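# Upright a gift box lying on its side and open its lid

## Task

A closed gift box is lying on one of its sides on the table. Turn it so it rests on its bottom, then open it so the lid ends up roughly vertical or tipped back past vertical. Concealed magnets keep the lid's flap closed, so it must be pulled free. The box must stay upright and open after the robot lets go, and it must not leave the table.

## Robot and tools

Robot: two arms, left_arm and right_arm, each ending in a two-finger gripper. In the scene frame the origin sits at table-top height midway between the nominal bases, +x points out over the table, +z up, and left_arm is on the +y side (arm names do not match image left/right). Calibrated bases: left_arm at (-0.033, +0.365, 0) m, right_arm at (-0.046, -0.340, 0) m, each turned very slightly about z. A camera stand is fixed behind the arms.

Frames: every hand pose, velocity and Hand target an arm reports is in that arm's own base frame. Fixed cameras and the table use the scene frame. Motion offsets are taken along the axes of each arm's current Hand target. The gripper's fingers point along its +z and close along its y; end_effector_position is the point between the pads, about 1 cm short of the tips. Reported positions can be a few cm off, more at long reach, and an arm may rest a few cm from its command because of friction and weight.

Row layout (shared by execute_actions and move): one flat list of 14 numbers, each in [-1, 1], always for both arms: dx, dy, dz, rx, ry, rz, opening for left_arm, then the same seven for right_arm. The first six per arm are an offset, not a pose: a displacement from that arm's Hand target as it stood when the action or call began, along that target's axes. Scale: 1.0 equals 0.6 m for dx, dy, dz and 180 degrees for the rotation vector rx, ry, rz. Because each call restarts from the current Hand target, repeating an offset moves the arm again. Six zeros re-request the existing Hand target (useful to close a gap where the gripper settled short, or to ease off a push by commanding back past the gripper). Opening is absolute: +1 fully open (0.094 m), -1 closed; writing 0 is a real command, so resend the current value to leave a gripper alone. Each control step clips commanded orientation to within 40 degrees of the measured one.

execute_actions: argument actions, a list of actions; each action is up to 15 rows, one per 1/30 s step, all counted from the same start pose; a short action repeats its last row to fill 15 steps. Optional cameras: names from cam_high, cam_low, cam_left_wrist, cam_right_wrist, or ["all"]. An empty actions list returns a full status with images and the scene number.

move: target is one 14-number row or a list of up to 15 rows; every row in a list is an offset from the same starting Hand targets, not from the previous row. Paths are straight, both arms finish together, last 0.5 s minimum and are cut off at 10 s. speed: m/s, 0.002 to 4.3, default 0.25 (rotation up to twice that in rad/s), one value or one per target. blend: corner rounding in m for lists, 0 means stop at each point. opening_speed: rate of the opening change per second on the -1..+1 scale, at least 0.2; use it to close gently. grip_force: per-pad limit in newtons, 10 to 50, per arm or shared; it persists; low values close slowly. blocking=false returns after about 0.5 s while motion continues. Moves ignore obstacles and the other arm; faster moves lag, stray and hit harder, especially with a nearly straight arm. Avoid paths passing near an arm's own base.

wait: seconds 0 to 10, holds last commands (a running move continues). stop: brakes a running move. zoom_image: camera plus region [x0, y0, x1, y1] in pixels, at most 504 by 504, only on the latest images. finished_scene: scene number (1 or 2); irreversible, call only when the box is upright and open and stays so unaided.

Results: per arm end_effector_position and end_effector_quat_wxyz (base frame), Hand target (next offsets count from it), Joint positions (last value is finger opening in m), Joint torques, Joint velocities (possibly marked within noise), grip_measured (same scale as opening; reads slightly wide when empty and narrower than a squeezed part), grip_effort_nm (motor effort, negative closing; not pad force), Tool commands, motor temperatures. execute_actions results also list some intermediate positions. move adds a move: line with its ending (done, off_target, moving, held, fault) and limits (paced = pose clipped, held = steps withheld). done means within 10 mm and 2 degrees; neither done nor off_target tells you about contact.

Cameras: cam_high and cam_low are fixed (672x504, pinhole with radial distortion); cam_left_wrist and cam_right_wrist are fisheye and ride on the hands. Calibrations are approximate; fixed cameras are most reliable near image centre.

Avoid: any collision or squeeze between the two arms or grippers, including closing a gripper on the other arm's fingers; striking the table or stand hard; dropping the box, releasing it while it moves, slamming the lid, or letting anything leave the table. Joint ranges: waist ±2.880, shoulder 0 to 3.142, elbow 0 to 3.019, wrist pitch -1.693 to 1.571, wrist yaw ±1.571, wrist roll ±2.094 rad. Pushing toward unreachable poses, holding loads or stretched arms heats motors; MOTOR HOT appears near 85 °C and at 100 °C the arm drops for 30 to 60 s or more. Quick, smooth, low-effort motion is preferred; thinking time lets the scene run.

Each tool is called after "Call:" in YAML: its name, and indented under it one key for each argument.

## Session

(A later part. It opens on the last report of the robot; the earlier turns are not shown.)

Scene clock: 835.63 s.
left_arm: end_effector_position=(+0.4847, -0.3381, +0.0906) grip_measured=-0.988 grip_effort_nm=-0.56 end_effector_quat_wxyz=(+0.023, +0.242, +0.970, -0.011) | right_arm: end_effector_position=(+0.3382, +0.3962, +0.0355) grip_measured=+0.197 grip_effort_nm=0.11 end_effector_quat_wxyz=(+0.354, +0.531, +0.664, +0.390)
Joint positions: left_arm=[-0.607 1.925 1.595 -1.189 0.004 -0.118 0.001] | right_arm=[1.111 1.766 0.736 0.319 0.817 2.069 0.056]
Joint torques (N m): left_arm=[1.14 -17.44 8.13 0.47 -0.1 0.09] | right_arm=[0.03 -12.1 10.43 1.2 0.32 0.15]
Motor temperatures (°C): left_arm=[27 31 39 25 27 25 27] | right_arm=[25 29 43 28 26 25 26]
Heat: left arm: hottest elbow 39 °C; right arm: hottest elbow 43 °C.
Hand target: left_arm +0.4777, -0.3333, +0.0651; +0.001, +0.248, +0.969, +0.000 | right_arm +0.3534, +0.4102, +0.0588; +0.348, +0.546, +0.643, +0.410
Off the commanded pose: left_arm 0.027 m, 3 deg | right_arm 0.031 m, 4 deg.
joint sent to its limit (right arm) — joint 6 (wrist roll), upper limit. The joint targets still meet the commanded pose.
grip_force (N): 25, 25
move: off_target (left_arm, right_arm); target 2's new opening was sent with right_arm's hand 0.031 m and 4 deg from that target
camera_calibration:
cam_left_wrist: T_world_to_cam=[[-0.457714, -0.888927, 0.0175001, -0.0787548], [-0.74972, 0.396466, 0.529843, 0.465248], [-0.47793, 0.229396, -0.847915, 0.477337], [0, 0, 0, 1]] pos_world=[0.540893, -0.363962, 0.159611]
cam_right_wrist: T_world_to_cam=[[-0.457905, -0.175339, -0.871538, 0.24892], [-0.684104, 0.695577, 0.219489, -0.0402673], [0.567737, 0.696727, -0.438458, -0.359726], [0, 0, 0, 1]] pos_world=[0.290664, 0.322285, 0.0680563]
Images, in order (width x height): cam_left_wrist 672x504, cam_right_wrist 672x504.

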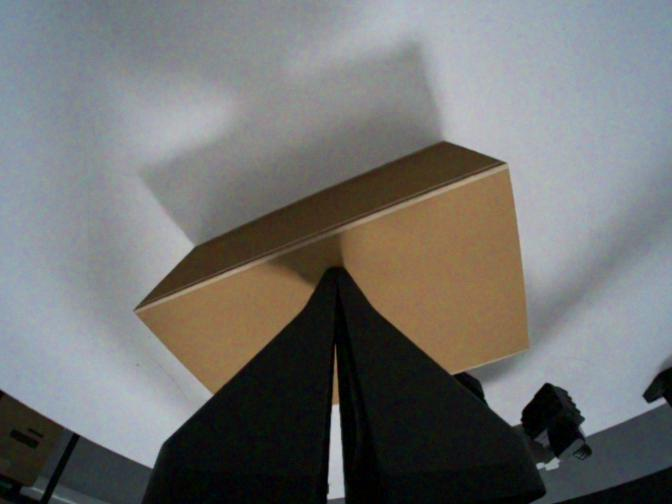

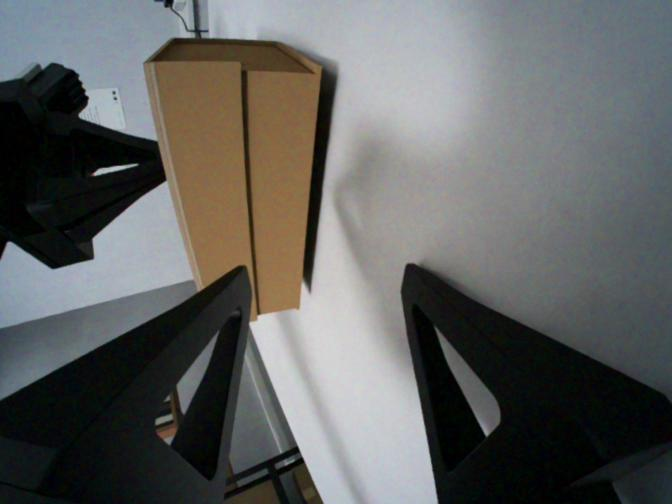

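Call:
move:
  target:
    - [0,0,0,0,0,0,-1,0,0.036,-0.017,0,0,0,0.2]
    - [0,0,0,0,0,0,-1,0,0.064,0.043,0,0,0,0.2]
  speed: 0.07
  cameras: ["cam_right_wrist","cam_high"]

Call:
zoom_image:
  camera: "cam_right_wrist"
  region: [130, 20, 480, 370]

Scene clock: 842.13 s.
left_arm: end_effector_position=(+0.4847, -0.3381, +0.0906) grip_measured=-0.988 grip_effort_nm=-0.56 end_effector_quat_wxyz=(+0.023, +0.242, +0.970, -0.011) | right_arm: end_effector_position=(+0.3767, +0.4034, +0.0744) grip_measured=+0.198 grip_effort_nm=0.11 end_effector_quat_wxyz=(+0.346, +0.544, +0.651, +0.400)
Joint positions: left_arm=[-0.607 1.925 1.595 -1.189 0.004 -0.118 0.001] | right_arm=[1.04 1.714 0.812 0.248 0.763 2.04 0.056]
Joint torques (N m): left_arm=[1.08 -17.44 8.16 0.49 -0.11 0.09] | right_arm=[0.26 -9.41 11.96 1.94 0.28 -0.1]
Heat: left arm: hottest elbow 39 °C; right arm: hottest elbow 43 °C.
Hand target: left_arm +0.4777, -0.3333, +0.0651; +0.001, +0.248, +0.969, +0.000 | right_arm +0.3924, +0.4165, +0.0826; +0.348, +0.546, +0.643, +0.410
Off the commanded pose: left_arm 0.027 m, 3 deg | right_arm 0.022 m, 1 deg.
grip_force (N): 25, 25
move: off_target (left_arm, right_arm)
camera_calibration:
cam_right_wrist: T_world_to_cam=[[-0.45936, -0.132766, -0.878272, 0.285608], [-0.673025, 0.697299, 0.246602, -0.0344025], [0.579677, 0.704378, -0.409666, -0.379281], [0, 0, 0, 1]] pos_world=[0.327904, 0.329065, 0.103947]
Images, in order (width x height): cam_high 672x504, cam_right_wrist 672x504.

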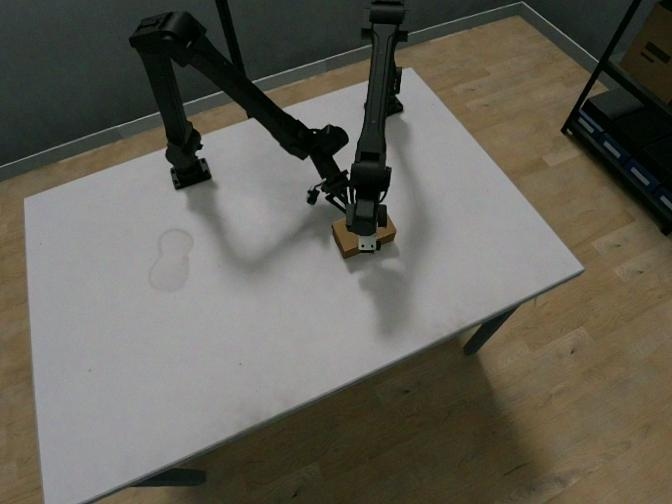

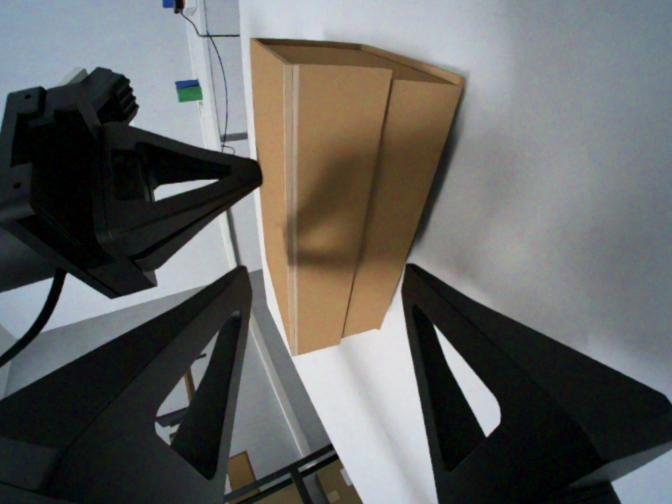

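Scaled by 1.440 from the camera's 672x504 image, which has a finer 960x720 frame.

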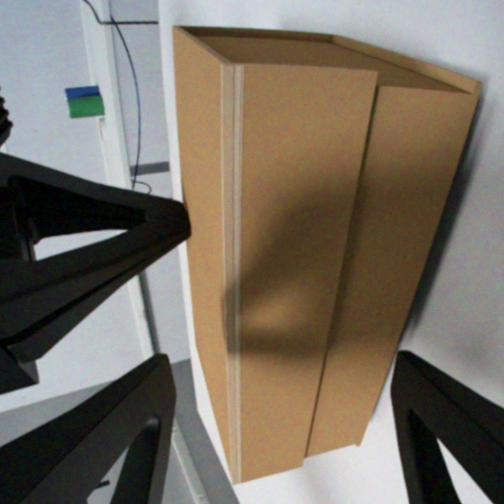

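Call:
move:
  target:
    - [0,0,0,0,0,0,-1,0.025,-0.042,0.02,0,0,0,0.2]
    - [0,0,0,0,0,0,-1,0.025,-0.017,0.073,0,0,0,0.2]
  speed: 0.07
  cameras: ["cam_right_wrist"]

Call:
zoom_image:
  camera: "cam_right_wrist"
  region: [130, 20, 480, 370]

Scene clock: 854.77 s.
left_arm: end_effector_position=(+0.4853, -0.3372, +0.0906) grip_measured=-0.988 grip_effort_nm=-0.56 end_effector_quat_wxyz=(+0.024, +0.242, +0.970, -0.008) | right_arm: end_effector_position=(+0.3982, +0.4236, +0.0389) grip_measured=+0.198 grip_effort_nm=0.11 end_effector_quat_wxyz=(+0.343, +0.538, +0.665, +0.389)
Joint positions: left_arm=[-0.607 1.925 1.595 -1.189 -0.003 -0.118 0.001] | right_arm=[1.018 1.843 0.888 0.286 0.73 2.012 0.056]
Joint torques (N m): left_arm=[0.73 -17.44 8.17 0.5 0.14 0.09] | right_arm=[-0.91 -10.87 12.44 2.66 0.46 -0.02]
Heat: left arm: hottest elbow 38 °C; right arm: hottest elbow 44 °C.
Hand target: left_arm +0.4777, -0.3333, +0.0652; +0.001, +0.248, +0.969, +0.000 | right_arm +0.4249, +0.4370, +0.0549; +0.348, +0.546, +0.643, +0.410
Off the commanded pose: left_arm 0.027 m, 3 deg | right_arm 0.034 m, 4 deg.
grip_force (N): 25, 25
move: off_target (left_arm, right_arm)
camera_calibration:
cam_right_wrist: T_world_to_cam=[[-0.475038, -0.163979, -0.864552, 0.28595], [-0.6796, 0.692493, 0.24207, -0.0204463], [0.559002, 0.702542, -0.440401, -0.410325], [0, 0, 0, 1]] pos_world=[0.351314, 0.349319, 0.0714607]
Images, in order (width x height): cam_right_wrist 672x504.

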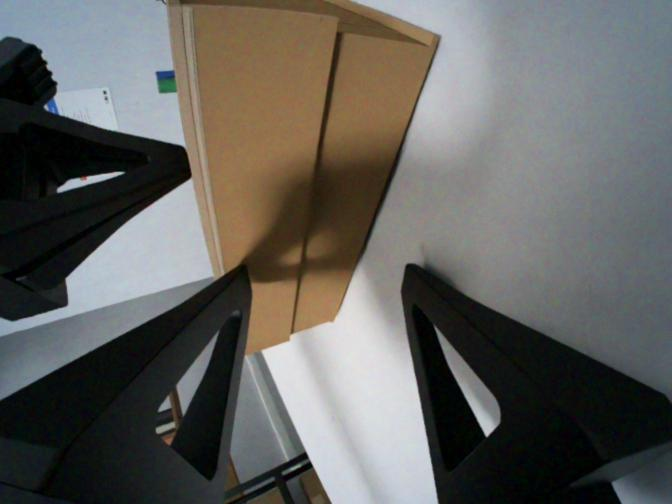

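Scaled by 1.440 from the camera's 672x504 image, which has a finer 960x720 frame.

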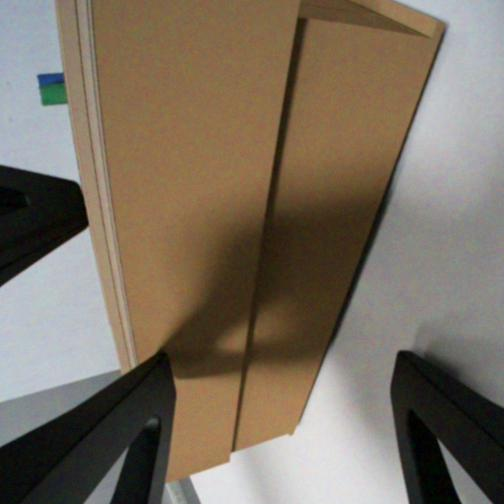

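Call:
move:
  target:
    - [0,0,0,0,0,0,-1,0,-0.012,-0.035,0,0,0,0.2]
    - [0,0,0,0,0,0,-1,0,0.012,-0.045,0,0,0,0.2]
    - [0,0,0,0,0,0,-1,0.0,0.03,0.005,0,0,0,0.2]
  speed: 0.07
  cameras: ["cam_right_wrist"]

Call:
zoom_image:
  camera: "cam_right_wrist"
  region: [130, 20, 480, 370]

Scene clock: 861.87 s.
left_arm: end_effector_position=(+0.4841, -0.3364, +0.0887) grip_measured=-0.988 grip_effort_nm=-0.56 end_effector_quat_wxyz=(+0.022, +0.242, +0.970, -0.007) | right_arm: end_effector_position=(+0.4193, +0.4270, +0.0637) grip_measured=+0.198 grip_effort_nm=0.11 end_effector_quat_wxyz=(+0.346, +0.545, +0.650, +0.402)
Joint positions: left_arm=[-0.607 1.926 1.591 -1.189 -0.003 -0.118 0.001] | right_arm=[0.989 1.821 0.928 0.269 0.722 2.001 0.056]
Joint torques (N m): left_arm=[1.14 -17.44 8.46 0.49 0.13 0.09] | right_arm=[0.44 -10.99 12.08 1.83 0.27 -0.08]
Heat: left arm: hottest elbow 38 °C; right arm: hottest elbow 43 °C.
Hand target: left_arm +0.4778, -0.3333, +0.0652; +0.001, +0.248, +0.969, +0.000 | right_arm +0.4350, +0.4388, +0.0699; +0.348, +0.546, +0.643, +0.410
Off the commanded pose: left_arm 0.025 m, 3 deg | right_arm 0.021 m, 1 deg.
grip_force (N): 25, 25
move: off_target (left_arm, right_arm)
camera_calibration:
cam_right_wrist: T_world_to_cam=[[-0.458695, -0.12863, -0.879235, 0.296887], [-0.672417, 0.697099, 0.248815, -0.0197439], [0.580908, 0.705342, -0.406248, -0.426064], [0, 0, 0, 1]] pos_world=[0.370409, 0.352473, 0.0928576]
Images, in order (width x height): cam_right_wrist 672x504.

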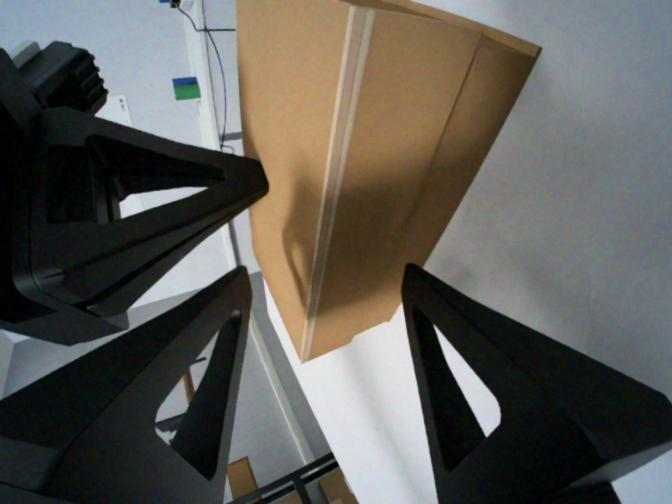

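Scaled by 1.440 from the camera's 672x504 image, which has a finer 960x720 frame.

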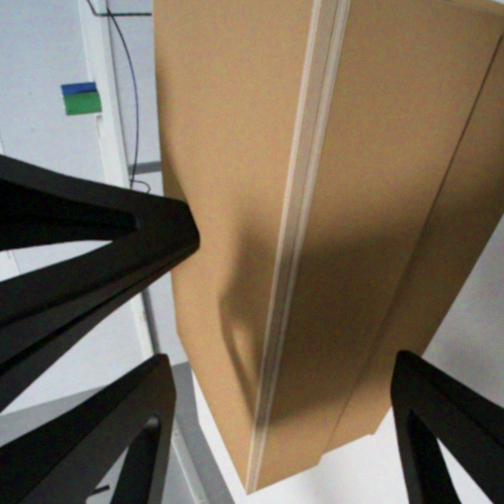

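Call:
move:
  target:
    - [0,0,0,0,0,0,-1,0,-0.009,0.004,0,0,0,0.2]
    - [0,0,0,0,0,0,-1,0.0,0.008,0.04,0,0,0,0.2]
  speed: 0.05
  cameras: ["cam_right_wrist"]

Call:
zoom_image:
  camera: "cam_right_wrist"
  region: [130, 20, 480, 370]

Scene clock: 869.37 s.
left_arm: end_effector_position=(+0.4842, -0.3362, +0.0887) grip_measured=-0.988 grip_effort_nm=-0.56 end_effector_quat_wxyz=(+0.022, +0.242, +0.970, -0.007) | right_arm: end_effector_position=(+0.4349, +0.4312, +0.0562) grip_measured=+0.198 grip_effort_nm=0.10 end_effector_quat_wxyz=(+0.345, +0.541, +0.657, +0.396)
Joint positions: left_arm=[-0.607 1.926 1.591 -1.189 -0.003 -0.118 0.001] | right_arm=[0.965 1.856 0.964 0.269 0.696 1.976 0.056]
Joint torques (N m): left_arm=[1.2 -17.44 8.46 0.47 0.17 0.09] | right_arm=[-0.21 -11.16 12.85 2.4 0.19 -0.04]
Heat: left arm: hottest elbow 37 °C; right arm: hottest elbow 44 °C.
Hand target: left_arm +0.4778, -0.3333, +0.0652; +0.001, +0.248, +0.969, +0.000 | right_arm +0.4585, +0.4427, +0.0642; +0.348, +0.546, +0.643, +0.410
Off the commanded pose: left_arm 0.025 m, 3 deg | right_arm 0.027 m, 2 deg.
grip_force (N): 25, 25
move: off_target (left_arm, right_arm)
camera_calibration:
cam_right_wrist: T_world_to_cam=[[-0.465278, -0.144497, -0.873291, 0.307351], [-0.676398, 0.694427, 0.245474, -0.00730358], [0.570966, 0.704906, -0.420839, -0.435758], [0, 0, 0, 1]] pos_world=[0.386867, 0.356651, 0.0868157]
Images, in order (width x height): cam_right_wrist 672x504.

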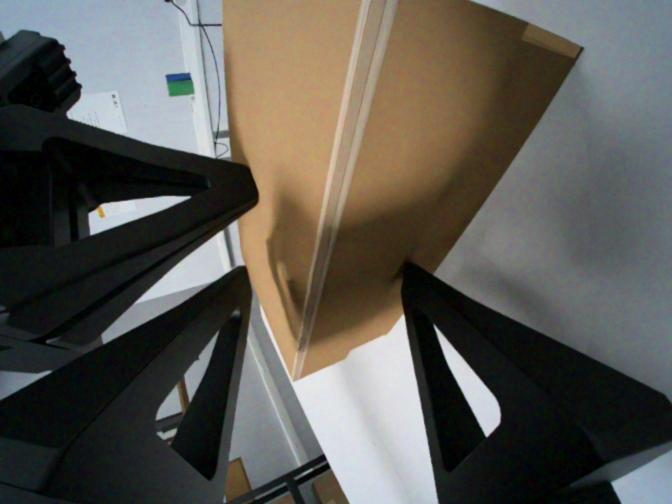

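Scaled by 1.440 from the camera's 672x504 image, which has a finer 960x720 frame.

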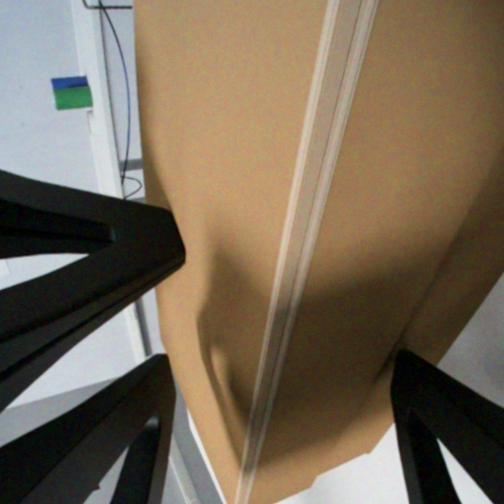

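Call:
move:
  target:
    - [0,0,0,0,0,0,-1,0,-0.008,0.004,0,0,0,0.2]
    - [0,0,0,0,0,0,-1,0.0,0.0,0.024,0,0,0,0.2]
    - [0,0,0,0,0,0,-1,0.0,0.0,0.024,0,0,0,-0.1]
  speed: 0.05
  opening_speed: 0.3
  cameras: ["cam_right_wrist","cam_left_wrist"]

Call:
zoom_image:
  camera: "cam_right_wrist"
  region: [130, 20, 480, 370]

Scene clock: 875.97 s.
left_arm: end_effector_position=(+0.4843, -0.3361, +0.0887) grip_measured=-0.988 grip_effort_nm=-0.56 end_effector_quat_wxyz=(+0.023, +0.242, +0.970, -0.006) | right_arm: end_effector_position=(+0.4460, +0.4395, +0.0515) grip_measured=-0.093 grip_effort_nm=-0.34 end_effector_quat_wxyz=(+0.341, +0.539, +0.658, +0.400)
Joint positions: left_arm=[-0.607 1.926 1.591 -1.189 -0.004 -0.118 0.001] | right_arm=[0.954 1.888 0.997 0.28 0.676 1.964 0.043]
Joint torques (N m): left_arm=[1.14 -17.44 8.46 0.47 0.2 0.08] | right_arm=[-0.91 -11.58 12.36 2.5 0.38 -0.07]
Heat: left arm: hottest elbow 37 °C; right arm: hottest elbow 44 °C.
Hand target: left_arm +0.4778, -0.3334, +0.0652; +0.001, +0.248, +0.969, +0.000 | right_arm +0.4714, +0.4448, +0.0581; +0.348, +0.546, +0.643, +0.410
Off the commanded pose: left_arm 0.025 m, 3 deg | right_arm 0.027 m, 2 deg.
grip_force (N): 25, 25
move: off_target (left_arm, right_arm); target 3's new opening was sent with right_arm's hand 0.026 m and 2 deg from that target
camera_calibration:
cam_left_wrist: T_world_to_cam=[[-0.457349, -0.889242, 0.00899737, -0.0766014], [-0.75027, 0.391267, 0.532921, 0.463415], [-0.477416, 0.236981, -0.846117, 0.47724], [0, 0, 0, 1]] pos_world=[0.540495, -0.362533, 0.157526]
cam_right_wrist: T_world_to_cam=[[-0.46443, -0.144035, -0.873819, 0.309133], [-0.683162, 0.686142, 0.249997, 0.00202665], [0.563555, 0.713066, -0.417064, -0.45051], [0, 0, 0, 1]] pos_world=[0.398842, 0.364379, 0.0817282]
Images, in order (width x height): cam_left_wrist 672x504, cam_right_wrist 672x504.

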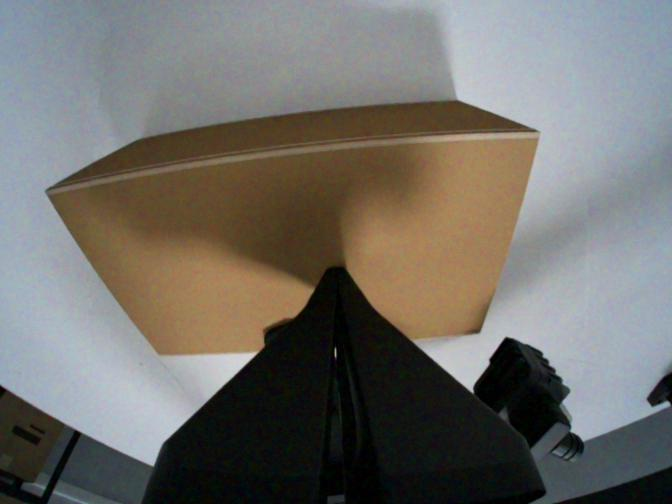

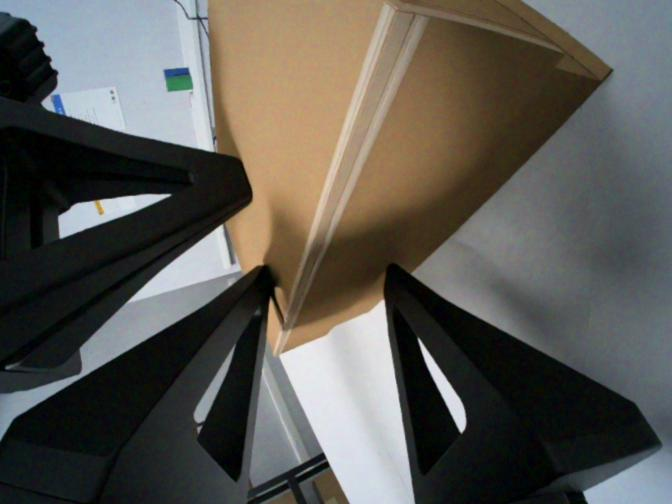

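Scaled by 1.440 from the camera's 672x504 image, which has a finer 960x720 frame.

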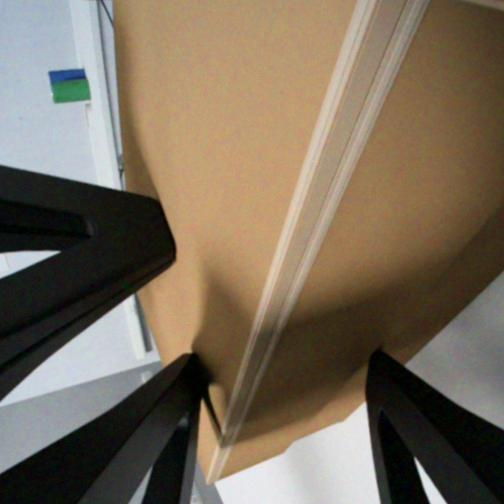

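Call:
move:
  target:
    - [0,0,0,0,0,0,-1,0,0,0.01,0,0,0,-0.1]
    - [0,0,0,0,0,0,-1,0.0,0.0,0.01,0,0,0,-0.4]
  speed: 0.05
  opening_speed: 0.3
  cameras: ["cam_right_wrist","cam_left_wrist"]

Call:
zoom_image:
  camera: "cam_right_wrist"
  region: [130, 20, 480, 370]

Scene clock: 881.60 s.
left_arm: end_effector_position=(+0.4846, -0.3357, +0.0887) grip_measured=-0.988 grip_effort_nm=-0.56 end_effector_quat_wxyz=(+0.023, +0.242, +0.970, -0.005) | right_arm: end_effector_position=(+0.4503, +0.4406, +0.0531) grip_measured=-0.178 grip_effort_nm=-0.53 end_effector_quat_wxyz=(+0.341, +0.540, +0.655, +0.403)
Joint positions: left_arm=[-0.607 1.926 1.591 -1.189 -0.007 -0.118 0.001] | right_arm=[0.948 1.892 1.006 0.284 0.673 1.964 0.039]
Joint torques (N m): left_arm=[1.14 -17.38 8.47 0.47 0.31 0.08] | right_arm=[-1.32 -10.7 12.59 2.48 0.28 -0.11]
Heat: left arm: hottest elbow 37 °C; right arm: hottest elbow 45 °C.
Hand target: left_arm +0.4778, -0.3333, +0.0652; +0.001, +0.248, +0.969, +0.000 | right_arm +0.4769, +0.4457, +0.0557; +0.348, +0.546, +0.643, +0.410
Off the commanded pose: left_arm 0.025 m, 3 deg | right_arm 0.027 m, 2 deg.
grip_force (N): 25, 25
move: off_target (left_arm, right_arm); target 2's new opening was sent with right_arm's hand 0.028 m and 2 deg from that target
camera_calibration:
cam_left_wrist: T_world_to_cam=[[-0.457225, -0.889331, 0.00595432, -0.0759884], [-0.751298, 0.389825, 0.53253, 0.463507], [-0.475916, 0.239013, -0.84639, 0.47721], [0, 0, 0, 1]] pos_world=[0.5406, -0.362325, 0.157527]
cam_right_wrist: T_world_to_cam=[[-0.461617, -0.135561, -0.87666, 0.307781], [-0.682107, 0.686061, 0.253084, 0.00324173], [0.567134, 0.714804, -0.409164, -0.455924], [0, 0, 0, 1]] pos_world=[0.402858, 0.365395, 0.0824514]
Images, in order (width x height): cam_left_wrist 672x504, cam_right_wrist 672x504.

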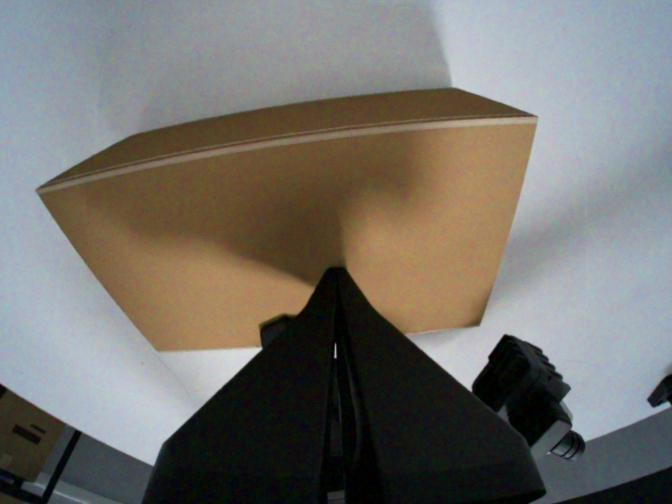

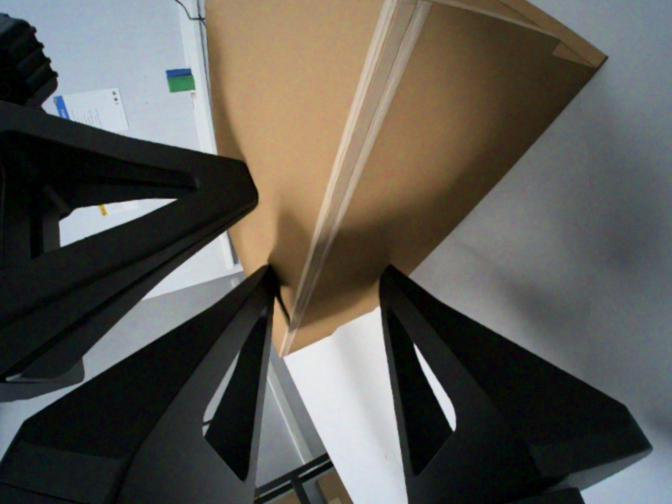

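Scaled by 1.440 from the camera's 672x504 image, which has a finer 960x720 frame.

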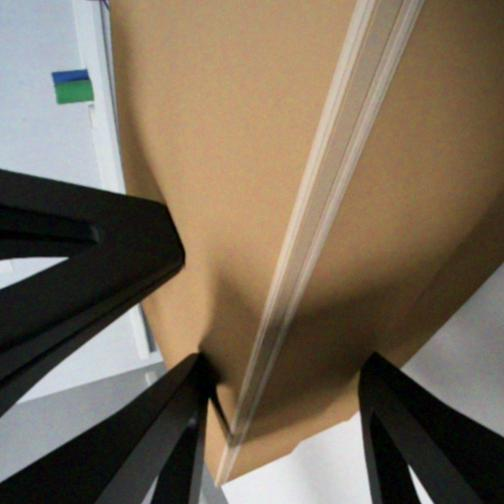

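Call:
move:
  target:
    - [0,0,0.01,0,0,0,-1,0,0.07,-0.03,-0.1,0,0,-0.6]
  speed: 0.06
  grip_force: [25, 40]
  cameras: ["cam_right_wrist","cam_left_wrist","cam_high"]

Call:
zoom_image:
  camera: "cam_high"
  region: [300, 185, 430, 275]

Scene clock: 890.97 s.
left_arm: end_effector_position=(+0.4887, -0.3368, +0.0967) grip_measured=-0.988 grip_effort_nm=-0.56 end_effector_quat_wxyz=(+0.036, +0.241, +0.970, -0.010) | right_arm: end_effector_position=(+0.4639, +0.4402, +0.0604) grip_measured=-0.219 grip_effort_nm=-0.84 end_effector_quat_wxyz=(+0.417, +0.487, +0.607, +0.470)
Joint positions: left_arm=[-0.605 1.912 1.591 -1.175 -0.006 -0.118 0.001] | right_arm=[0.948 1.999 0.965 0.74 0.758 1.726 0.037]
Joint torques (N m): left_arm=[0.97 -15.85 7.82 0.49 0.29 0.08] | right_arm=[0.32 -15.79 9.01 4.89 0.69 -0.33]
Heat: left arm: hottest elbow 37 °C; right arm: hottest elbow 46 °C.
Hand target: left_arm +0.4778, -0.3334, +0.0592; +0.001, +0.248, +0.969, +0.000 | right_arm +0.4782, +0.4459, +0.1013; +0.429, +0.485, +0.571, +0.505
Off the commanded pose: left_arm 0.039 m, 4 deg | right_arm 0.044 m, 6 deg.
grip_force (N): 25, 40
move: off_target (left_arm, right_arm)
camera_calibration:
cam_left_wrist: T_world_to_cam=[[-0.455124, -0.890367, 0.0104051, -0.0768727], [-0.764002, 0.39648, 0.509023, 0.473481], [-0.457343, 0.223719, -0.86069, 0.473422], [0, 0, 0, 1]] pos_world=[0.54327, -0.362084, 0.167256]
cam_right_wrist: T_world_to_cam=[[-0.230577, -0.129812, -0.964356, 0.21598], [-0.724911, 0.684034, 0.0812481, 0.041963], [0.649105, 0.717807, -0.251825, -0.509161], [0, 0, 0, 1]] pos_world=[0.410719, 0.364812, 0.0766527]
Images, in order (width x height): cam_high 672x504, cam_left_wrist 672x504, cam_right_wrist 672x504.

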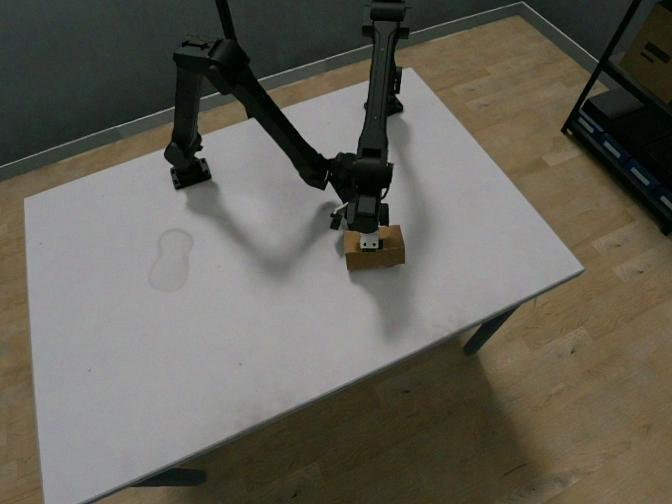

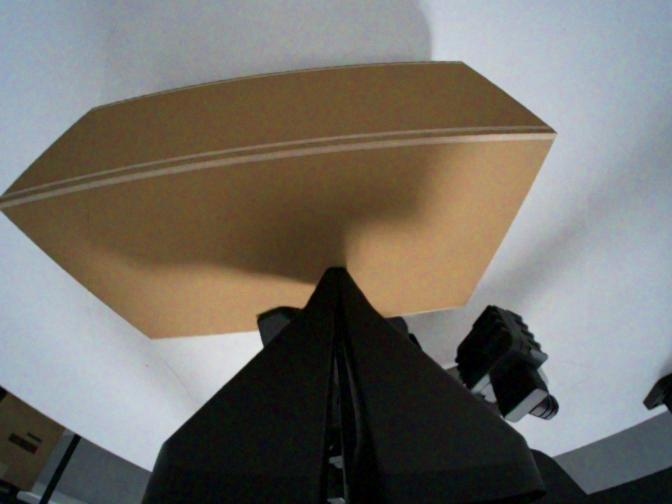

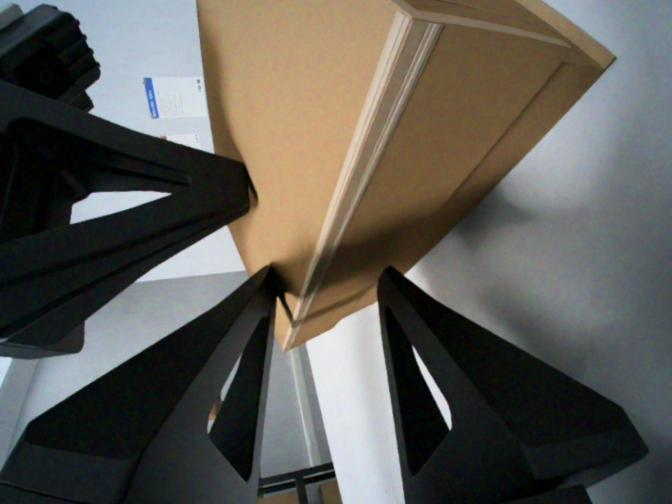

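Scaled by 3.877 from the camera's 672x504 image, which has a finer 960x720 frame.

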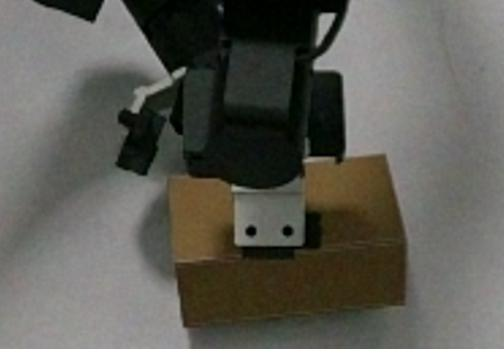

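Call:
move:
  target:
    - [0,0,-0.15,0,0,0,-1,0,-0.055,0.007,0.1,0,0,-0.6]
    - [0.021,0.236,-0.15,0.17,-0.209,0.41,-1,0,-0.055,0.007,0.1,0,0,-0.6]
    - [0.021,0.236,-0.01,0.17,-0.209,0.41,-1,0,-0.055,0.007,0.1,0,0,-0.6]
  speed: [0.1,0.25,0.15]
  blend: [0,0.02,0]
  cameras: ["all"]

Call:
zoom_image:
  camera: "cam_high"
  region: [300, 165, 450, 285]

Scene clock: 934.73 s.
left_arm: end_effector_position=(+0.5345, -0.2076, +0.0737) grip_measured=-0.988 grip_effort_nm=-0.56 end_effector_quat_wxyz=(+0.228, +0.743, +0.550, -0.305) | right_arm: end_effector_position=(+0.4638, +0.4415, +0.0535) grip_measured=-0.222 grip_effort_nm=-0.84 end_effector_quat_wxyz=(+0.347, +0.540, +0.652, +0.403)
Joint positions: left_arm=[-0.156 2.016 1.547 -1.236 0.772 1.765 0.001] | right_arm=[0.932 1.913 1.033 0.292 0.674 1.945 0.037]
Joint torques (N m): left_arm=[2.08 -19.84 8.32 0.39 0.74 0.09] | right_arm=[0.21 -14.27 11.3 0.91 0.14 0.06]
Heat: left arm: hottest elbow 37 °C; right arm: hottest elbow 46 °C.
Hand target: left_arm +0.5349, -0.2031, +0.0654; +0.228, +0.742, +0.550, -0.307 | right_arm +0.4783, +0.4461, +0.0680; +0.348, +0.546, +0.643, +0.410
Off the commanded pose: left_arm 0.009 m, 0 deg | right_arm 0.021 m, 1 deg.
grip_force (N): 25, 40
move: off_target (right_arm)
camera_calibration:
cam_left_wrist: T_world_to_cam=[[-0.958306, 0.285455, 0.012835, 0.572087], [0.279167, 0.944887, -0.171036, 0.0753148], [-0.0609508, -0.160322, -0.985181, 0.163167], [0, 0, 0, 1]] pos_world=[0.537154, -0.20831, 0.166288]
cam_right_wrist: T_world_to_cam=[[-0.452746, -0.135921, -0.881219, 0.310717], [-0.678761, 0.693418, 0.241775, 0.00758444], [0.57819, 0.7076, -0.4062, -0.466079], [0, 0, 0, 1]] pos_world=[0.415306, 0.366771, 0.0826546]

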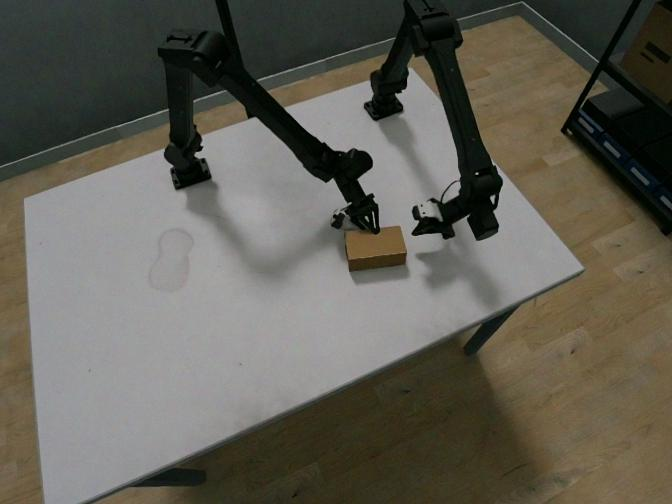

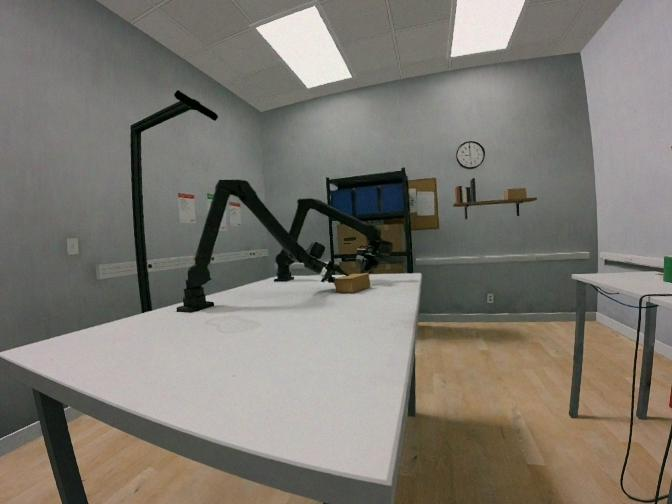

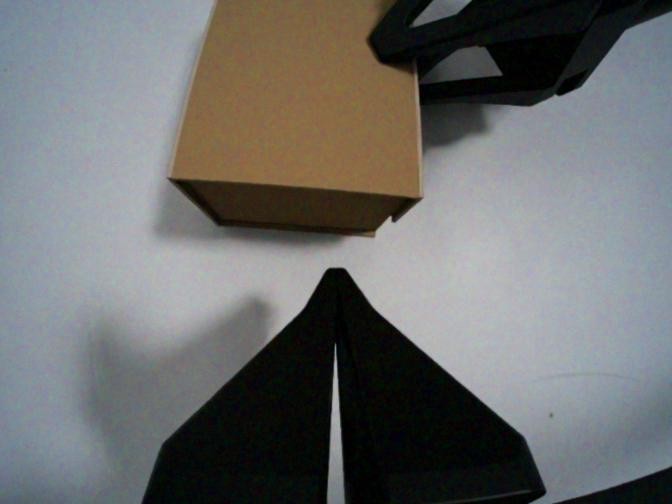

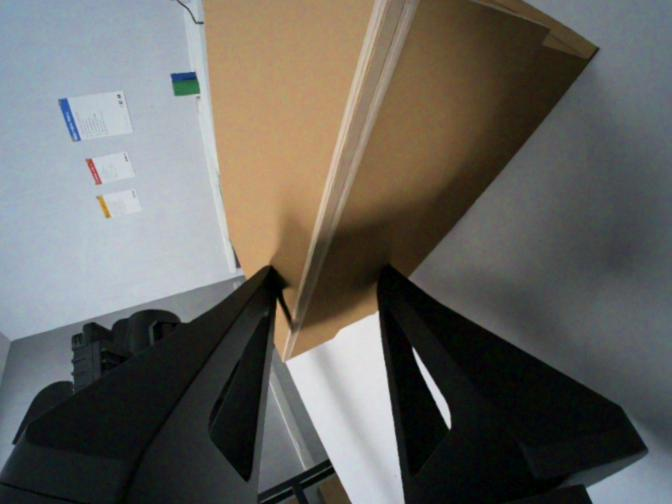

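Scaled by 3.360 from the camera's 672x504 image, which has a finer 960x720 frame.

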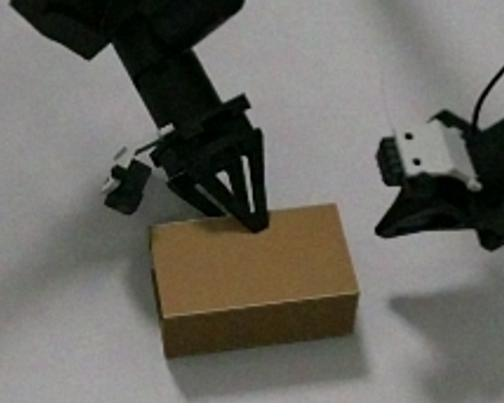

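Call:
move:
  target:
    - [0.014,-0.01,0.073,0,0,0,-1,0,0,0,0,0,0,-0.6]
    - [0.025,-0.01,0.1,0,0,0,-1,0,0,0,0,0,0,-0.6]
  speed: [0.08,0.04]
  cameras: ["cam_left_wrist"]

Call:
zoom_image:
  camera: "cam_left_wrist"
  region: [150, 60, 500, 330]

Scene clock: 946.30 s.
left_arm: end_effector_position=(+0.5255, -0.2248, +0.0254) grip_measured=-0.988 grip_effort_nm=-0.56 end_effector_quat_wxyz=(+0.238, +0.743, +0.549, -0.300) | right_arm: end_effector_position=(+0.4638, +0.4415, +0.0535) grip_measured=-0.222 grip_effort_nm=-0.84 end_effector_quat_wxyz=(+0.347, +0.540, +0.652, +0.403)
Joint positions: left_arm=[-0.187 2.049 1.457 -1.056 0.782 1.714 0.001] | right_arm=[0.932 1.913 1.033 0.292 0.674 1.945 0.037]
Joint torques (N m): left_arm=[0.03 -18.49 7.76 0.65 0.58 -0.1] | right_arm=[-0.09 -14.15 11.38 0.84 0.12 0.06]
Heat: left arm: hottest elbow 37 °C; right arm: hottest elbow 47 °C.
Hand target: left_arm +0.5200, -0.2318, +0.0124; +0.228, +0.742, +0.550, -0.307 | right_arm +0.4783, +0.4461, +0.0680; +0.348, +0.546, +0.643, +0.410
Off the commanded pose: left_arm 0.016 m, 1 deg | right_arm 0.021 m, 1 deg.
grip_force (N): 25, 40
move: off_target (left_arm, right_arm)
camera_calibration:
cam_left_wrist: T_world_to_cam=[[-0.960192, 0.279204, -0.00876207, 0.569143], [0.276379, 0.944985, -0.174982, 0.0874853], [-0.0405755, -0.170438, -0.984533, 0.0993466], [0, 0, 0, 1]] pos_world=[0.526338, -0.224647, 0.118105]
Images, in order (width x height): cam_left_wrist 672x504.

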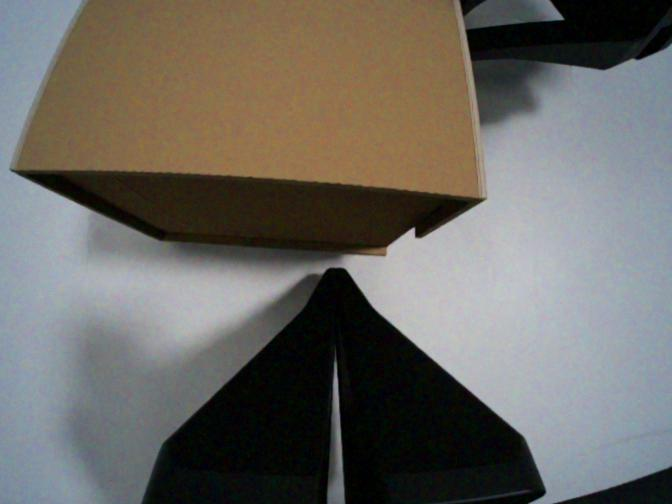

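Scaled by 1.440 from the camera's 672x504 image, which has a finer 960x720 frame.

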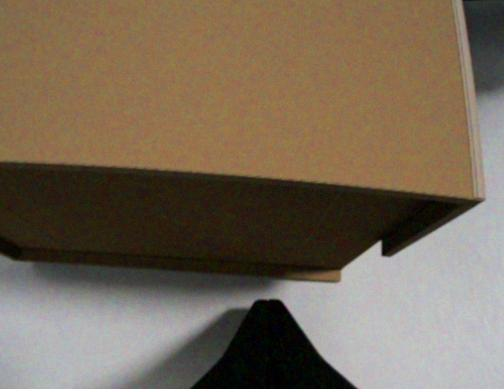

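Call:
move:
  target:
    - [-0.023,0,-0.023,0,0,0,-1,0,0,0,0,0,0,-0.6]
    - [-0.045,0,-0.001,0,0,0,-1,0,0,0,0,0,0,-0.6]
    - [-0.02,0,0.024,0,0,0,-1,0,0,0,0,0,0,-0.6]
  speed: 0.05
  cameras: ["cam_left_wrist"]

Call:
zoom_image:
  camera: "cam_left_wrist"
  region: [150, 60, 500, 330]

Scene clock: 954.30 s.
left_arm: end_effector_position=(+0.5223, -0.2380, +0.0240) grip_measured=-0.988 grip_effort_nm=-0.56 end_effector_quat_wxyz=(+0.237, +0.738, +0.554, -0.304) | right_arm: end_effector_position=(+0.4650, +0.4397, +0.0536) grip_measured=-0.222 grip_effort_nm=-0.84 end_effector_quat_wxyz=(+0.347, +0.543, +0.650, +0.402)
Joint positions: left_arm=[-0.21 2.048 1.448 -1.026 0.79 1.668 0.001] | right_arm=[0.929 1.912 1.033 0.288 0.674 1.952 0.037]
Joint torques (N m): left_arm=[-0.85 -18.78 7.31 1.14 0.37 -0.17] | right_arm=[0.21 -13.98 11.29 1.03 0.1 -0.01]
Heat: left arm: hottest elbow 36 °C; right arm: hottest elbow 47 °C.
Hand target: left_arm +0.5143, -0.2497, +0.0104; +0.228, +0.742, +0.550, -0.307 | right_arm +0.4784, +0.4459, +0.0681; +0.348, +0.546, +0.643, +0.410
Off the commanded pose: left_arm 0.019 m, 1 deg | right_arm 0.021 m, 1 deg.
grip_force (N): 25, 40
move: off_target (left_arm, right_arm)
camera_calibration:
cam_left_wrist: T_world_to_cam=[[-0.963056, 0.269301, 0.000996572, 0.56869], [0.264649, 0.947092, -0.181595, 0.107433], [-0.0498475, -0.174622, -0.983373, 0.0993091], [0, 0, 0, 1]] pos_world=[0.524198, -0.237556, 0.1166]
Images, in order (width x height): cam_left_wrist 672x504.

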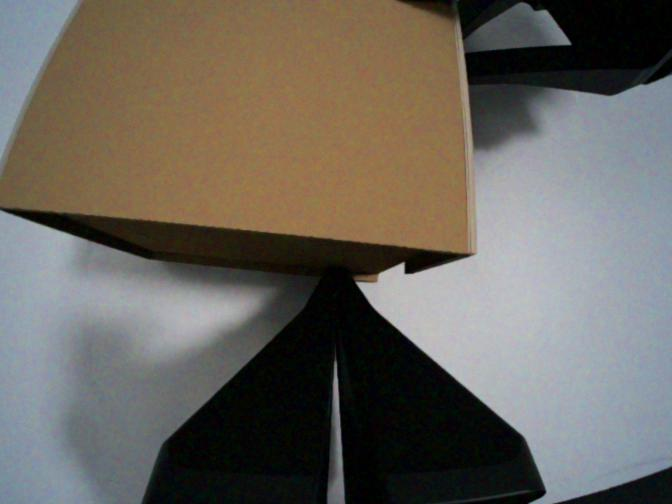

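Scaled by 1.440 from the camera's 672x504 image, which has a finer 960x720 frame.

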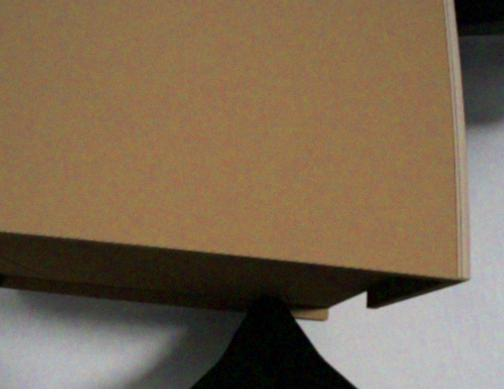

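Call:
move:
  target:
    - [0.012,0,0.025,0,0,0,-1,0,0,0,0,0,0,-0.6]
    - [0.012,0,0.025,0,0,0,-1,0,0.075,-0.03,-0.1,0,0,-0.6]
  speed: 0.05
  grip_force: [25, 50]
  cameras: ["cam_left_wrist","cam_right_wrist"]

Scene clock: 962.10 s.
left_arm: end_effector_position=(+0.5260, -0.2481, +0.0232) grip_measured=-0.988 grip_effort_nm=-0.56 end_effector_quat_wxyz=(+0.254, +0.743, +0.544, -0.296) | right_arm: end_effector_position=(+0.4786, +0.4364, +0.0906) grip_measured=-0.237 grip_effort_nm=-1.02 end_effector_quat_wxyz=(+0.432, +0.482, +0.600, +0.470)
Joint positions: left_arm=[-0.223 2.046 1.439 -0.97 0.8 1.656 0.001] | right_arm=[0.926 1.953 0.985 0.709 0.759 1.684 0.036]
Joint torques (N m): left_arm=[-0.5 -16.91 7.04 0.72 -0.02 -0.15] | right_arm=[1.61 -14.68 8.76 4.45 0.32 0.05]
Heat: left arm: hottest elbow 36 °C; right arm: hottest elbow 47 °C.
Hand target: left_arm +0.5129, -0.2550, -0.0051; +0.228, +0.742, +0.550, -0.307 | right_arm +0.4810, +0.4465, +0.1164; +0.429, +0.484, +0.571, +0.505
Off the commanded pose: left_arm 0.032 m, 3 deg | right_arm 0.028 m, 5 deg.
grip_force (N): 25, 50
move: off_target (left_arm, right_arm)
camera_calibration:
cam_left_wrist: T_world_to_cam=[[-0.961016, 0.273697, -0.0392237, 0.575831], [0.2761, 0.942374, -0.188947, 0.108774], [-0.0147508, -0.19241, -0.981204, 0.0741916], [0, 0, 0, 1]] pos_world=[0.524445, -0.245834, 0.115936]
cam_right_wrist: T_world_to_cam=[[-0.205661, -0.138319, -0.968799, 0.240208], [-0.716497, 0.69559, 0.0527893, 0.0463443], [0.666585, 0.704999, -0.242161, -0.512016], [0, 0, 0, 1]] pos_world=[0.423909, 0.36196, 0.106277]
Images, in order (width x height): cam_left_wrist 672x504, cam_right_wrist 672x504.

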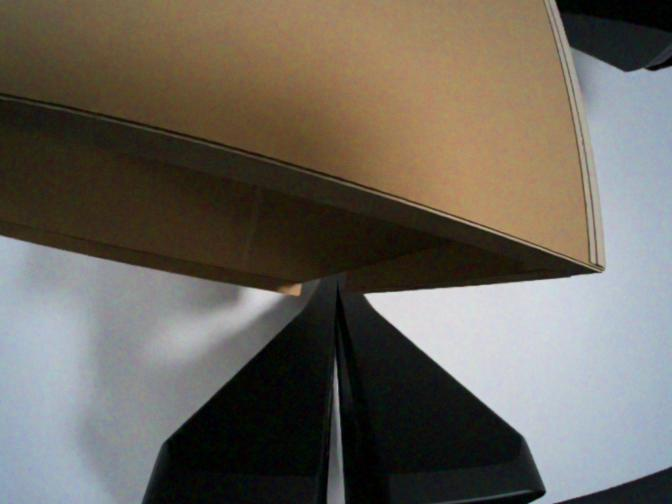

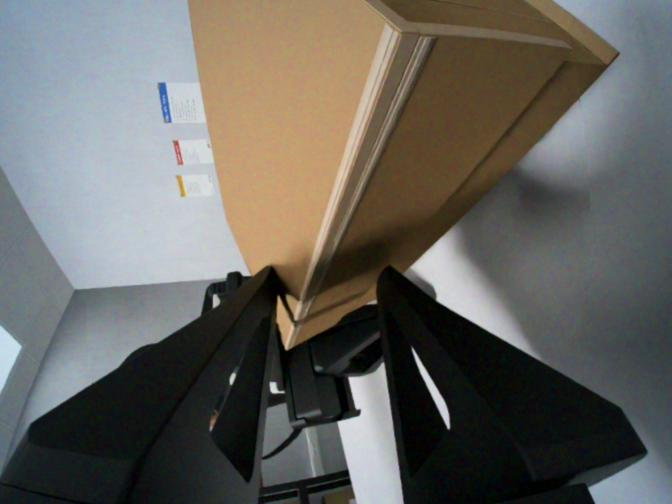

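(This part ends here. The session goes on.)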